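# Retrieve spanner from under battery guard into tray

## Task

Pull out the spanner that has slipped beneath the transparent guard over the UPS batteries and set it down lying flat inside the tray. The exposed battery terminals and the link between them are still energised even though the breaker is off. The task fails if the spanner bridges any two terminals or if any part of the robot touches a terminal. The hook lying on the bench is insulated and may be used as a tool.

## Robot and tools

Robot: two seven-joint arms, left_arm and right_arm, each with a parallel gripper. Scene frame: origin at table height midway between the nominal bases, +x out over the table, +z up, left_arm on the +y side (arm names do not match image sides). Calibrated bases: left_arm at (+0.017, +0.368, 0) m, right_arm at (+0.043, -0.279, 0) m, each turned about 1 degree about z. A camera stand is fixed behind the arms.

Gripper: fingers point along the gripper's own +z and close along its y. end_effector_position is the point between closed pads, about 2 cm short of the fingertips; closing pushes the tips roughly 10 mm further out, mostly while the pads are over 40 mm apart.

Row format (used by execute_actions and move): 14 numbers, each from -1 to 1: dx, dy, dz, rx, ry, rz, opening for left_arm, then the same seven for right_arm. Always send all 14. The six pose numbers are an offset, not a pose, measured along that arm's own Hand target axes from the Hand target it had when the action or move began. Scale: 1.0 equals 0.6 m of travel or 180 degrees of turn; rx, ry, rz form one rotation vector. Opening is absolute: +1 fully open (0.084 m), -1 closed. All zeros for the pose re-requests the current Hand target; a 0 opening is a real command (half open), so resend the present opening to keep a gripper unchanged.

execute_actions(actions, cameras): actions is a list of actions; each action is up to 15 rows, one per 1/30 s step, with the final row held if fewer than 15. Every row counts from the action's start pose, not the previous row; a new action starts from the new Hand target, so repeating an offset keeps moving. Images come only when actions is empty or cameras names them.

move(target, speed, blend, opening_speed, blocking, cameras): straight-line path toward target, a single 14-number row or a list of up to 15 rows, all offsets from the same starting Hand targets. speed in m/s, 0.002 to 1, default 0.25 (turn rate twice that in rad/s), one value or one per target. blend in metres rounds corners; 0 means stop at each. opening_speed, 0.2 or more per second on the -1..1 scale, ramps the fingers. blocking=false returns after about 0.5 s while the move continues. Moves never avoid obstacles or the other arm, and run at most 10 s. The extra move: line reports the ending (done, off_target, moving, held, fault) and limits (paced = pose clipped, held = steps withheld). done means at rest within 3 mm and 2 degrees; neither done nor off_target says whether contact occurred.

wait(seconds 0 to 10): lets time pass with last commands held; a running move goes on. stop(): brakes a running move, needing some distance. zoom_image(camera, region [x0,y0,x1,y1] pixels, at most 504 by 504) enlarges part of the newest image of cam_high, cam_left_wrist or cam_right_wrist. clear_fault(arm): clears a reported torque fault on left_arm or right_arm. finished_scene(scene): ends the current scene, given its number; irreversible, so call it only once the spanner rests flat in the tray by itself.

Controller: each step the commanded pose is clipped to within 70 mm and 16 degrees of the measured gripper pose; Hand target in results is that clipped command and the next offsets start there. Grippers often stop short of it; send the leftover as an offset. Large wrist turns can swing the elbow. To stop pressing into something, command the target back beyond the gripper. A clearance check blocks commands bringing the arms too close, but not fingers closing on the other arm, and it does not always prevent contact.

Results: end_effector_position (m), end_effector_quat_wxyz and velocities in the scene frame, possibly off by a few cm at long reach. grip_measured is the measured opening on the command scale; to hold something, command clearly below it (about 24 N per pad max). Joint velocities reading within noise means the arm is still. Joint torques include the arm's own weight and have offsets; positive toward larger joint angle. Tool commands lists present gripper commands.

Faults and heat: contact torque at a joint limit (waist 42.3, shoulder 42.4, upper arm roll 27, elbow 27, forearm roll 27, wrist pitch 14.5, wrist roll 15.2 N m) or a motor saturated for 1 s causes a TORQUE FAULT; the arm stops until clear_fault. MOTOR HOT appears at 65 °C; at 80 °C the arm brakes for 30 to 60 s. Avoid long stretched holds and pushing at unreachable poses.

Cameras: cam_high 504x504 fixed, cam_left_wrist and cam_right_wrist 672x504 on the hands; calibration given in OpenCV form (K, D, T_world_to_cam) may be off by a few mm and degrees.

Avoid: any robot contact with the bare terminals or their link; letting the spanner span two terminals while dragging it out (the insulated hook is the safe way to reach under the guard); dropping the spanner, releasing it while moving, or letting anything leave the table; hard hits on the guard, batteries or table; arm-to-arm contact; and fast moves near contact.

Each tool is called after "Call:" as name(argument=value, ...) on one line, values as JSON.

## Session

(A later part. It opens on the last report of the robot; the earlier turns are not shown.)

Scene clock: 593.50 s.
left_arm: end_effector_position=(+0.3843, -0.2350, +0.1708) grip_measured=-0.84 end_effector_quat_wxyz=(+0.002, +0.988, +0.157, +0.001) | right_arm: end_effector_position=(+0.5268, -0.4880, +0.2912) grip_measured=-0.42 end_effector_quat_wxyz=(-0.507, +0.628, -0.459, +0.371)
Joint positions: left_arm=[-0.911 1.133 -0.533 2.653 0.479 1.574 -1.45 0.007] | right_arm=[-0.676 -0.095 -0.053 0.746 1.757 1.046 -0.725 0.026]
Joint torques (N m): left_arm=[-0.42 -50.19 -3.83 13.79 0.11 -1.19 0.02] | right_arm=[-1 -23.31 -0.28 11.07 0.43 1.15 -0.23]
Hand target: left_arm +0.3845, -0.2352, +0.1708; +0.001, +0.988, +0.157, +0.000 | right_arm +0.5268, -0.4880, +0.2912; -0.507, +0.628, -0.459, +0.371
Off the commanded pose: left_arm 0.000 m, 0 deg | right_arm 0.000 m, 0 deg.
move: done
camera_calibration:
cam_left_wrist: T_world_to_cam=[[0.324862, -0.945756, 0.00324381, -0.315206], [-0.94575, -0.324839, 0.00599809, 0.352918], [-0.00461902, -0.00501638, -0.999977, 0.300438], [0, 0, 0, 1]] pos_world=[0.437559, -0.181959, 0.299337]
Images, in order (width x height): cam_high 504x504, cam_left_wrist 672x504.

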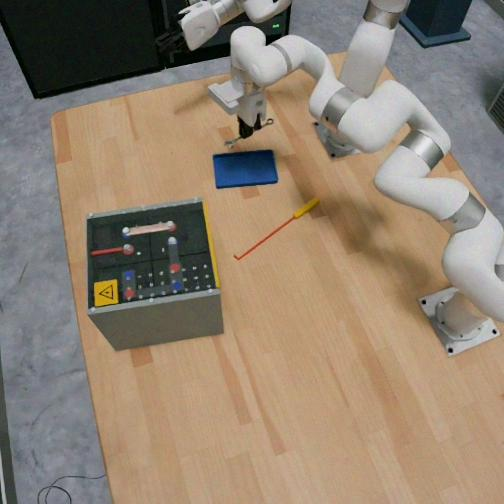

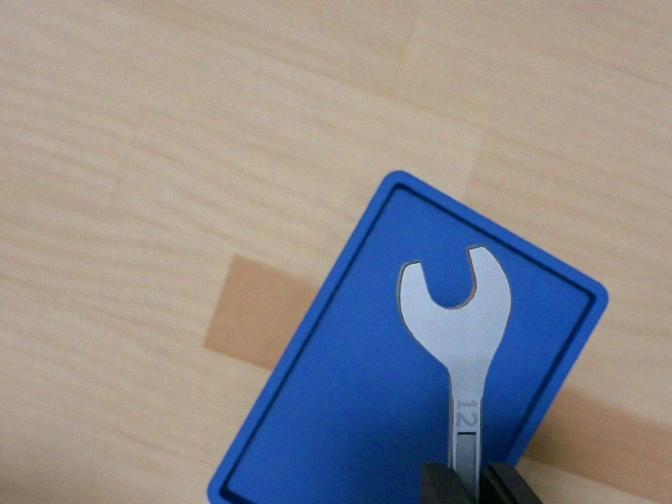

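Call:
move(target=[[0.013,0.005,0.0,0,0,0.044,-1,0,0,0,0,0,0,-0.4],[0.013,0.005,0.228,0,0,0.044,-1,0,0,0,0,0,0,-0.4]], speed=[0.1,0.12], cameras=["cam_high","cam_left_wrist"])

Scene clock: 610.83 s.
left_arm: end_effector_position=(+0.3930, -0.2358, +0.0341) grip_measured=-0.84 end_effector_quat_wxyz=(+0.001, +0.996, +0.089, +0.001) | right_arm: end_effector_position=(+0.5268, -0.4880, +0.2912) grip_measured=-0.42 end_effector_quat_wxyz=(-0.507, +0.628, -0.459, +0.371)
Joint positions: left_arm=[-0.82 1.2 -0.522 2.35 0.513 1.244 -1.364 0.007] | right_arm=[-0.676 -0.095 -0.053 0.746 1.757 1.046 -0.725 0.026]
Joint torques (N m): left_arm=[-0.65 -50.97 -5.95 14.09 0.65 -1.1 0.11] | right_arm=[-0.96 -23.3 -0.24 11 0.48 1.26 -0.21]
Hand target: left_arm +0.3930, -0.2358, +0.0341; +0.001, +0.996, +0.089, +0.000 | right_arm +0.5268, -0.4880, +0.2912; -0.507, +0.628, -0.459, +0.371
Off the commanded pose: left_arm 0.000 m, 0 deg | right_arm 0.000 m, 0 deg.
elbow stopped short (left arm): the move would have taken joint 4 (elbow) straighter than the controller allows.
move: done
camera_calibration:
cam_left_wrist: T_world_to_cam=[[0.191546, -0.981484, 0.0000279378, -0.274245], [-0.981464, -0.191541, 0.00641946, 0.407141], [-0.00629525, -0.00125704, -0.999979, 0.165349], [0, 0, 0, 1]] pos_world=[0.453166, -0.190974, 0.16274]
Images, in order (width x height): cam_high 504x504, cam_left_wrist 672x504.

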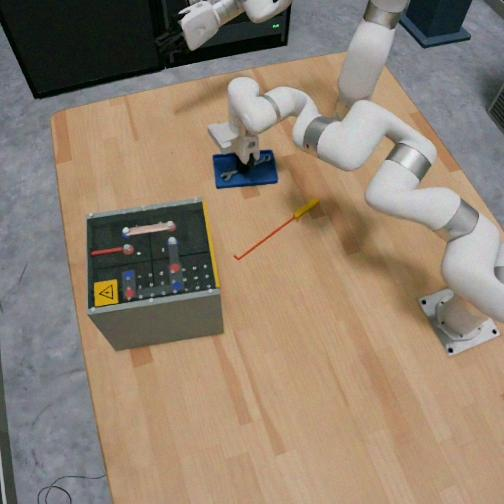

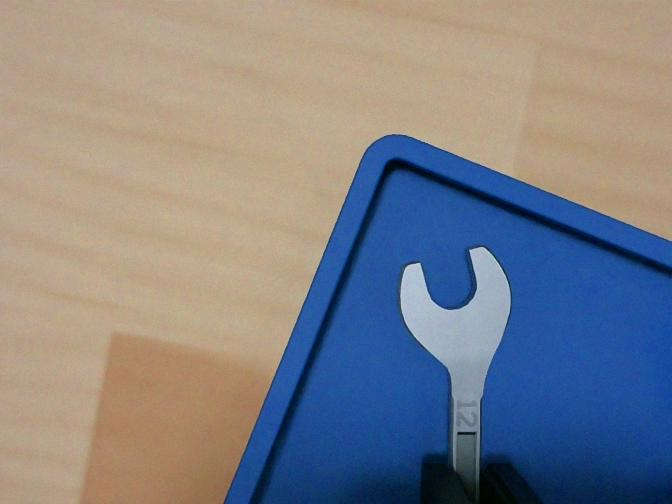

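Call:
move(target=[0,0,0.0175,0,0,0,-1,0,0,0,0,0,0,-0.4], speed=0.02, cameras=["cam_left_wrist"])

Scene clock: 617.40 s.
left_arm: end_effector_position=(+0.3932, -0.2361, +0.0243) grip_measured=-0.84 end_effector_quat_wxyz=(+0.001, +0.996, +0.089, +0.001) | right_arm: end_effector_position=(+0.5268, -0.4880, +0.2912) grip_measured=-0.42 end_effector_quat_wxyz=(-0.507, +0.628, -0.459, +0.371)
Joint positions: left_arm=[-0.821 1.214 -0.519 2.348 0.517 1.227 -1.366 0.007] | right_arm=[-0.676 -0.095 -0.053 0.746 1.757 1.046 -0.725 0.026]
Joint torques (N m): left_arm=[0.02 -8.98 0.48 -0.87 0.92 -0.36 -0.2] | right_arm=[-1.04 -23.55 -0.31 10.97 0.44 1.29 -0.22]
Hand target: left_arm +0.3930, -0.2358, +0.0236; +0.001, +0.996, +0.089, +0.000 | right_arm +0.5268, -0.4880, +0.2912; -0.507, +0.628, -0.459, +0.371
Off the commanded pose: left_arm 0.001 m, 0 deg | right_arm 0.000 m, 0 deg.
move: done
camera_calibration:
cam_left_wrist: T_world_to_cam=[[0.191552, -0.981482, 0.00102615, -0.274616], [-0.981466, -0.191543, 0.006003, 0.407329], [-0.00569528, -0.00215702, -0.999981, 0.155105], [0, 0, 0, 1]] pos_world=[0.453266, -0.191175, 0.152939]
Images, in order (width x height): cam_left_wrist 672x504.

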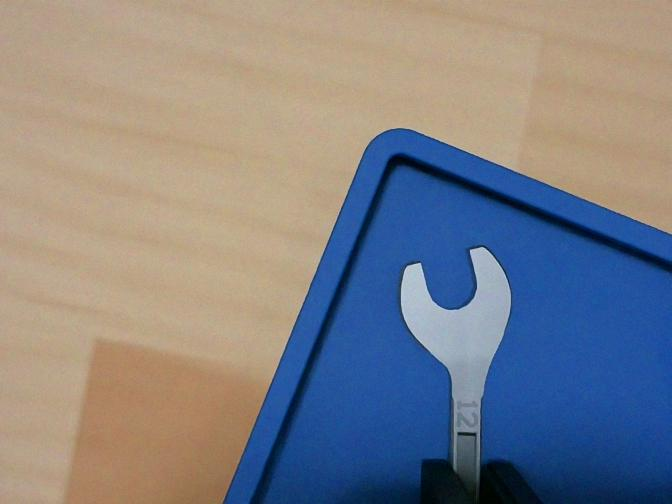

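Contact reached.

Call:
move(target=[[0,0,-0.002,0,0,0,-1,0,0,0,0,0,0,-0.4],[0,0,-0.002,0,0,0,-0.35,0,0,0,0,0,0,-0.4],[0,0,-0.25,0,0,0,-0.35,0,0,0,0,0,0,-0.4]], speed=[0.05,0.05,0.12], opening_speed=0.4, cameras=["cam_left_wrist"])

Scene clock: 631.20 s.
left_arm: end_effector_position=(+0.3925, -0.2351, +0.1734) grip_measured=-0.37 end_effector_quat_wxyz=(+0.009, +0.996, +0.089, +0.005) | right_arm: end_effector_position=(+0.5268, -0.4880, +0.2912) grip_measured=-0.42 end_effector_quat_wxyz=(-0.507, +0.628, -0.459, +0.371)
Joint positions: left_arm=[-0.923 1.154 -0.503 2.707 0.459 1.58 -1.288 0.028] | right_arm=[-0.676 -0.095 -0.053 0.746 1.757 1.046 -0.725 0.026]
Joint torques (N m): left_arm=[-0.55 -51.68 -2.7 13.6 0.06 -1.58 0] | right_arm=[-1.08 -23.56 -0.18 10.87 0.47 1.22 -0.19]
Hand target: left_arm +0.3928, -0.2357, +0.1736; +0.001, +0.996, +0.089, +0.000 | right_arm +0.5268, -0.4880, +0.2912; -0.507, +0.628, -0.459, +0.371
Off the commanded pose: left_arm 0.001 m, 1 deg | right_arm 0.000 m, 0 deg.
elbow stopped short (left arm): the move would have taken joint 4 (elbow) straighter than the controller allows.
move: done
camera_calibration:
cam_left_wrist: T_world_to_cam=[[0.19141, -0.981344, 0.0180592, -0.276533], [-0.981503, -0.191448, -0.000354167, 0.407107], [0.00380495, -0.0176574, -0.999837, 0.296731], [0, 0, 0, 1]] pos_world=[0.451378, -0.188195, 0.301821]
Images, in order (width x height): cam_left_wrist 672x504.

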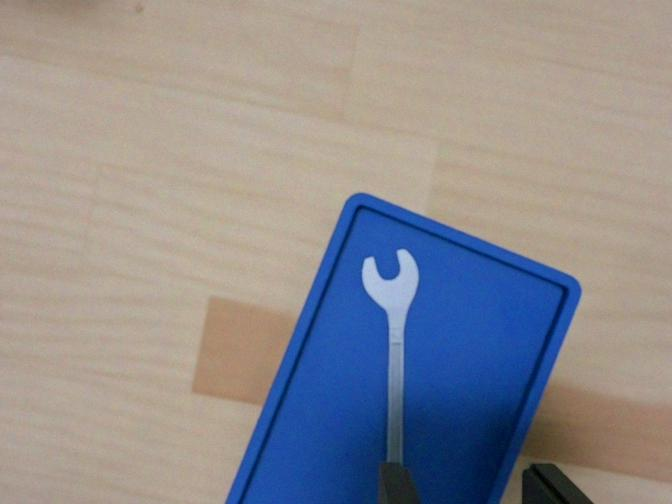

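Call:
move(target=[-0.13,-0.1,-0.15,0,0,0,-0.35,0,0,0,0,0,0,-0.4], cameras=["cam_left_wrist","cam_high"])

Call:
zoom_image(camera="cam_high", region=[200, 140, 290, 200])

Scene clock: 640.13 s.
left_arm: end_effector_position=(+0.3054, -0.1903, +0.2634) grip_measured=-0.37 end_effector_quat_wxyz=(+0.001, +0.996, +0.089, +0.000) | right_arm: end_effector_position=(+0.5268, -0.4880, +0.2912) grip_measured=-0.42 end_effector_quat_wxyz=(-0.507, +0.628, -0.459, +0.371)
Joint positions: left_arm=[-0.73 0.644 -0.629 2.012 0.363 1.473 -1.453 0.028] | right_arm=[-0.676 -0.095 -0.053 0.746 1.757 1.046 -0.725 0.026]
Joint torques (N m): left_arm=[0.96 -41.63 -6.4 14.18 -0.09 -1.61 -0.2] | right_arm=[-1.11 -23.67 -0.24 10.88 0.54 1.27 -0.14]
Hand target: left_arm +0.3053, -0.1903, +0.2634; +0.001, +0.996, +0.089, +0.000 | right_arm +0.5268, -0.4880, +0.2912; -0.507, +0.628, -0.459, +0.371
Off the commanded pose: left_arm 0.000 m, 0 deg | right_arm 0.000 m, 0 deg.
move: done
camera_calibration:
cam_left_wrist: T_world_to_cam=[[0.191544, -0.981484, -0.000206655, -0.212819], [-0.981463, -0.191541, 0.00657744, 0.328327], [-0.00649523, -0.00105704, -0.999978, 0.394152], [0, 0, 0, 1]] pos_world=[0.365565, -0.145574, 0.39194]
Images, in order (width x height): cam_high 504x504, cam_left_wrist 672x504.

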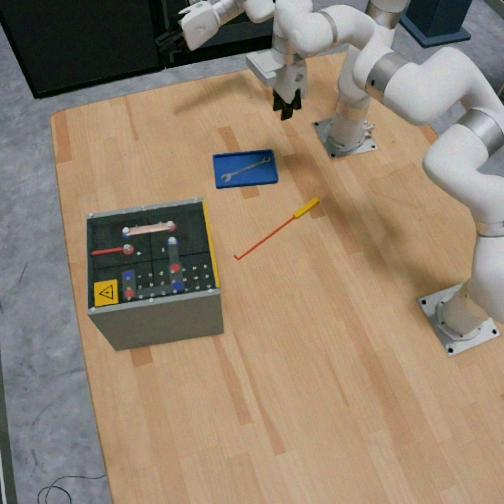

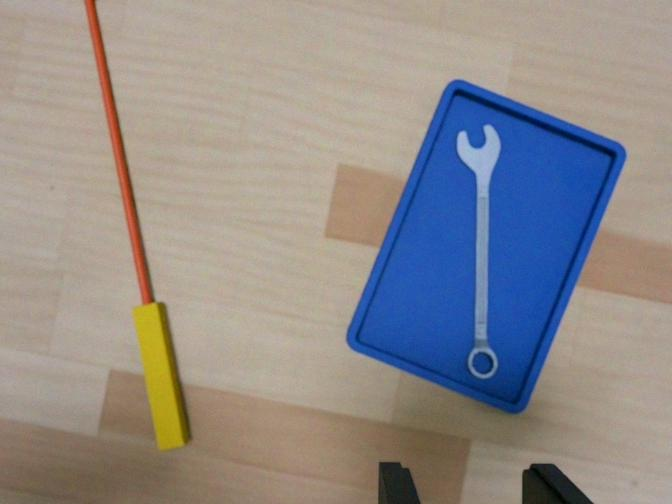

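Scaled by 5.600.

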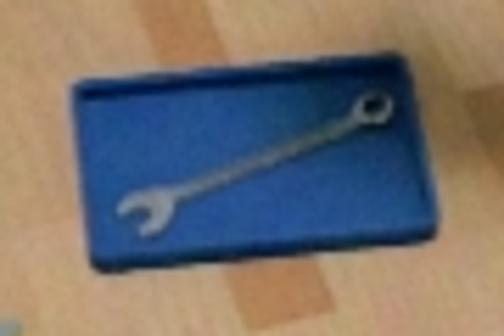

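Call:
finished_scene(scene=2)

The scene is finished: the task was done.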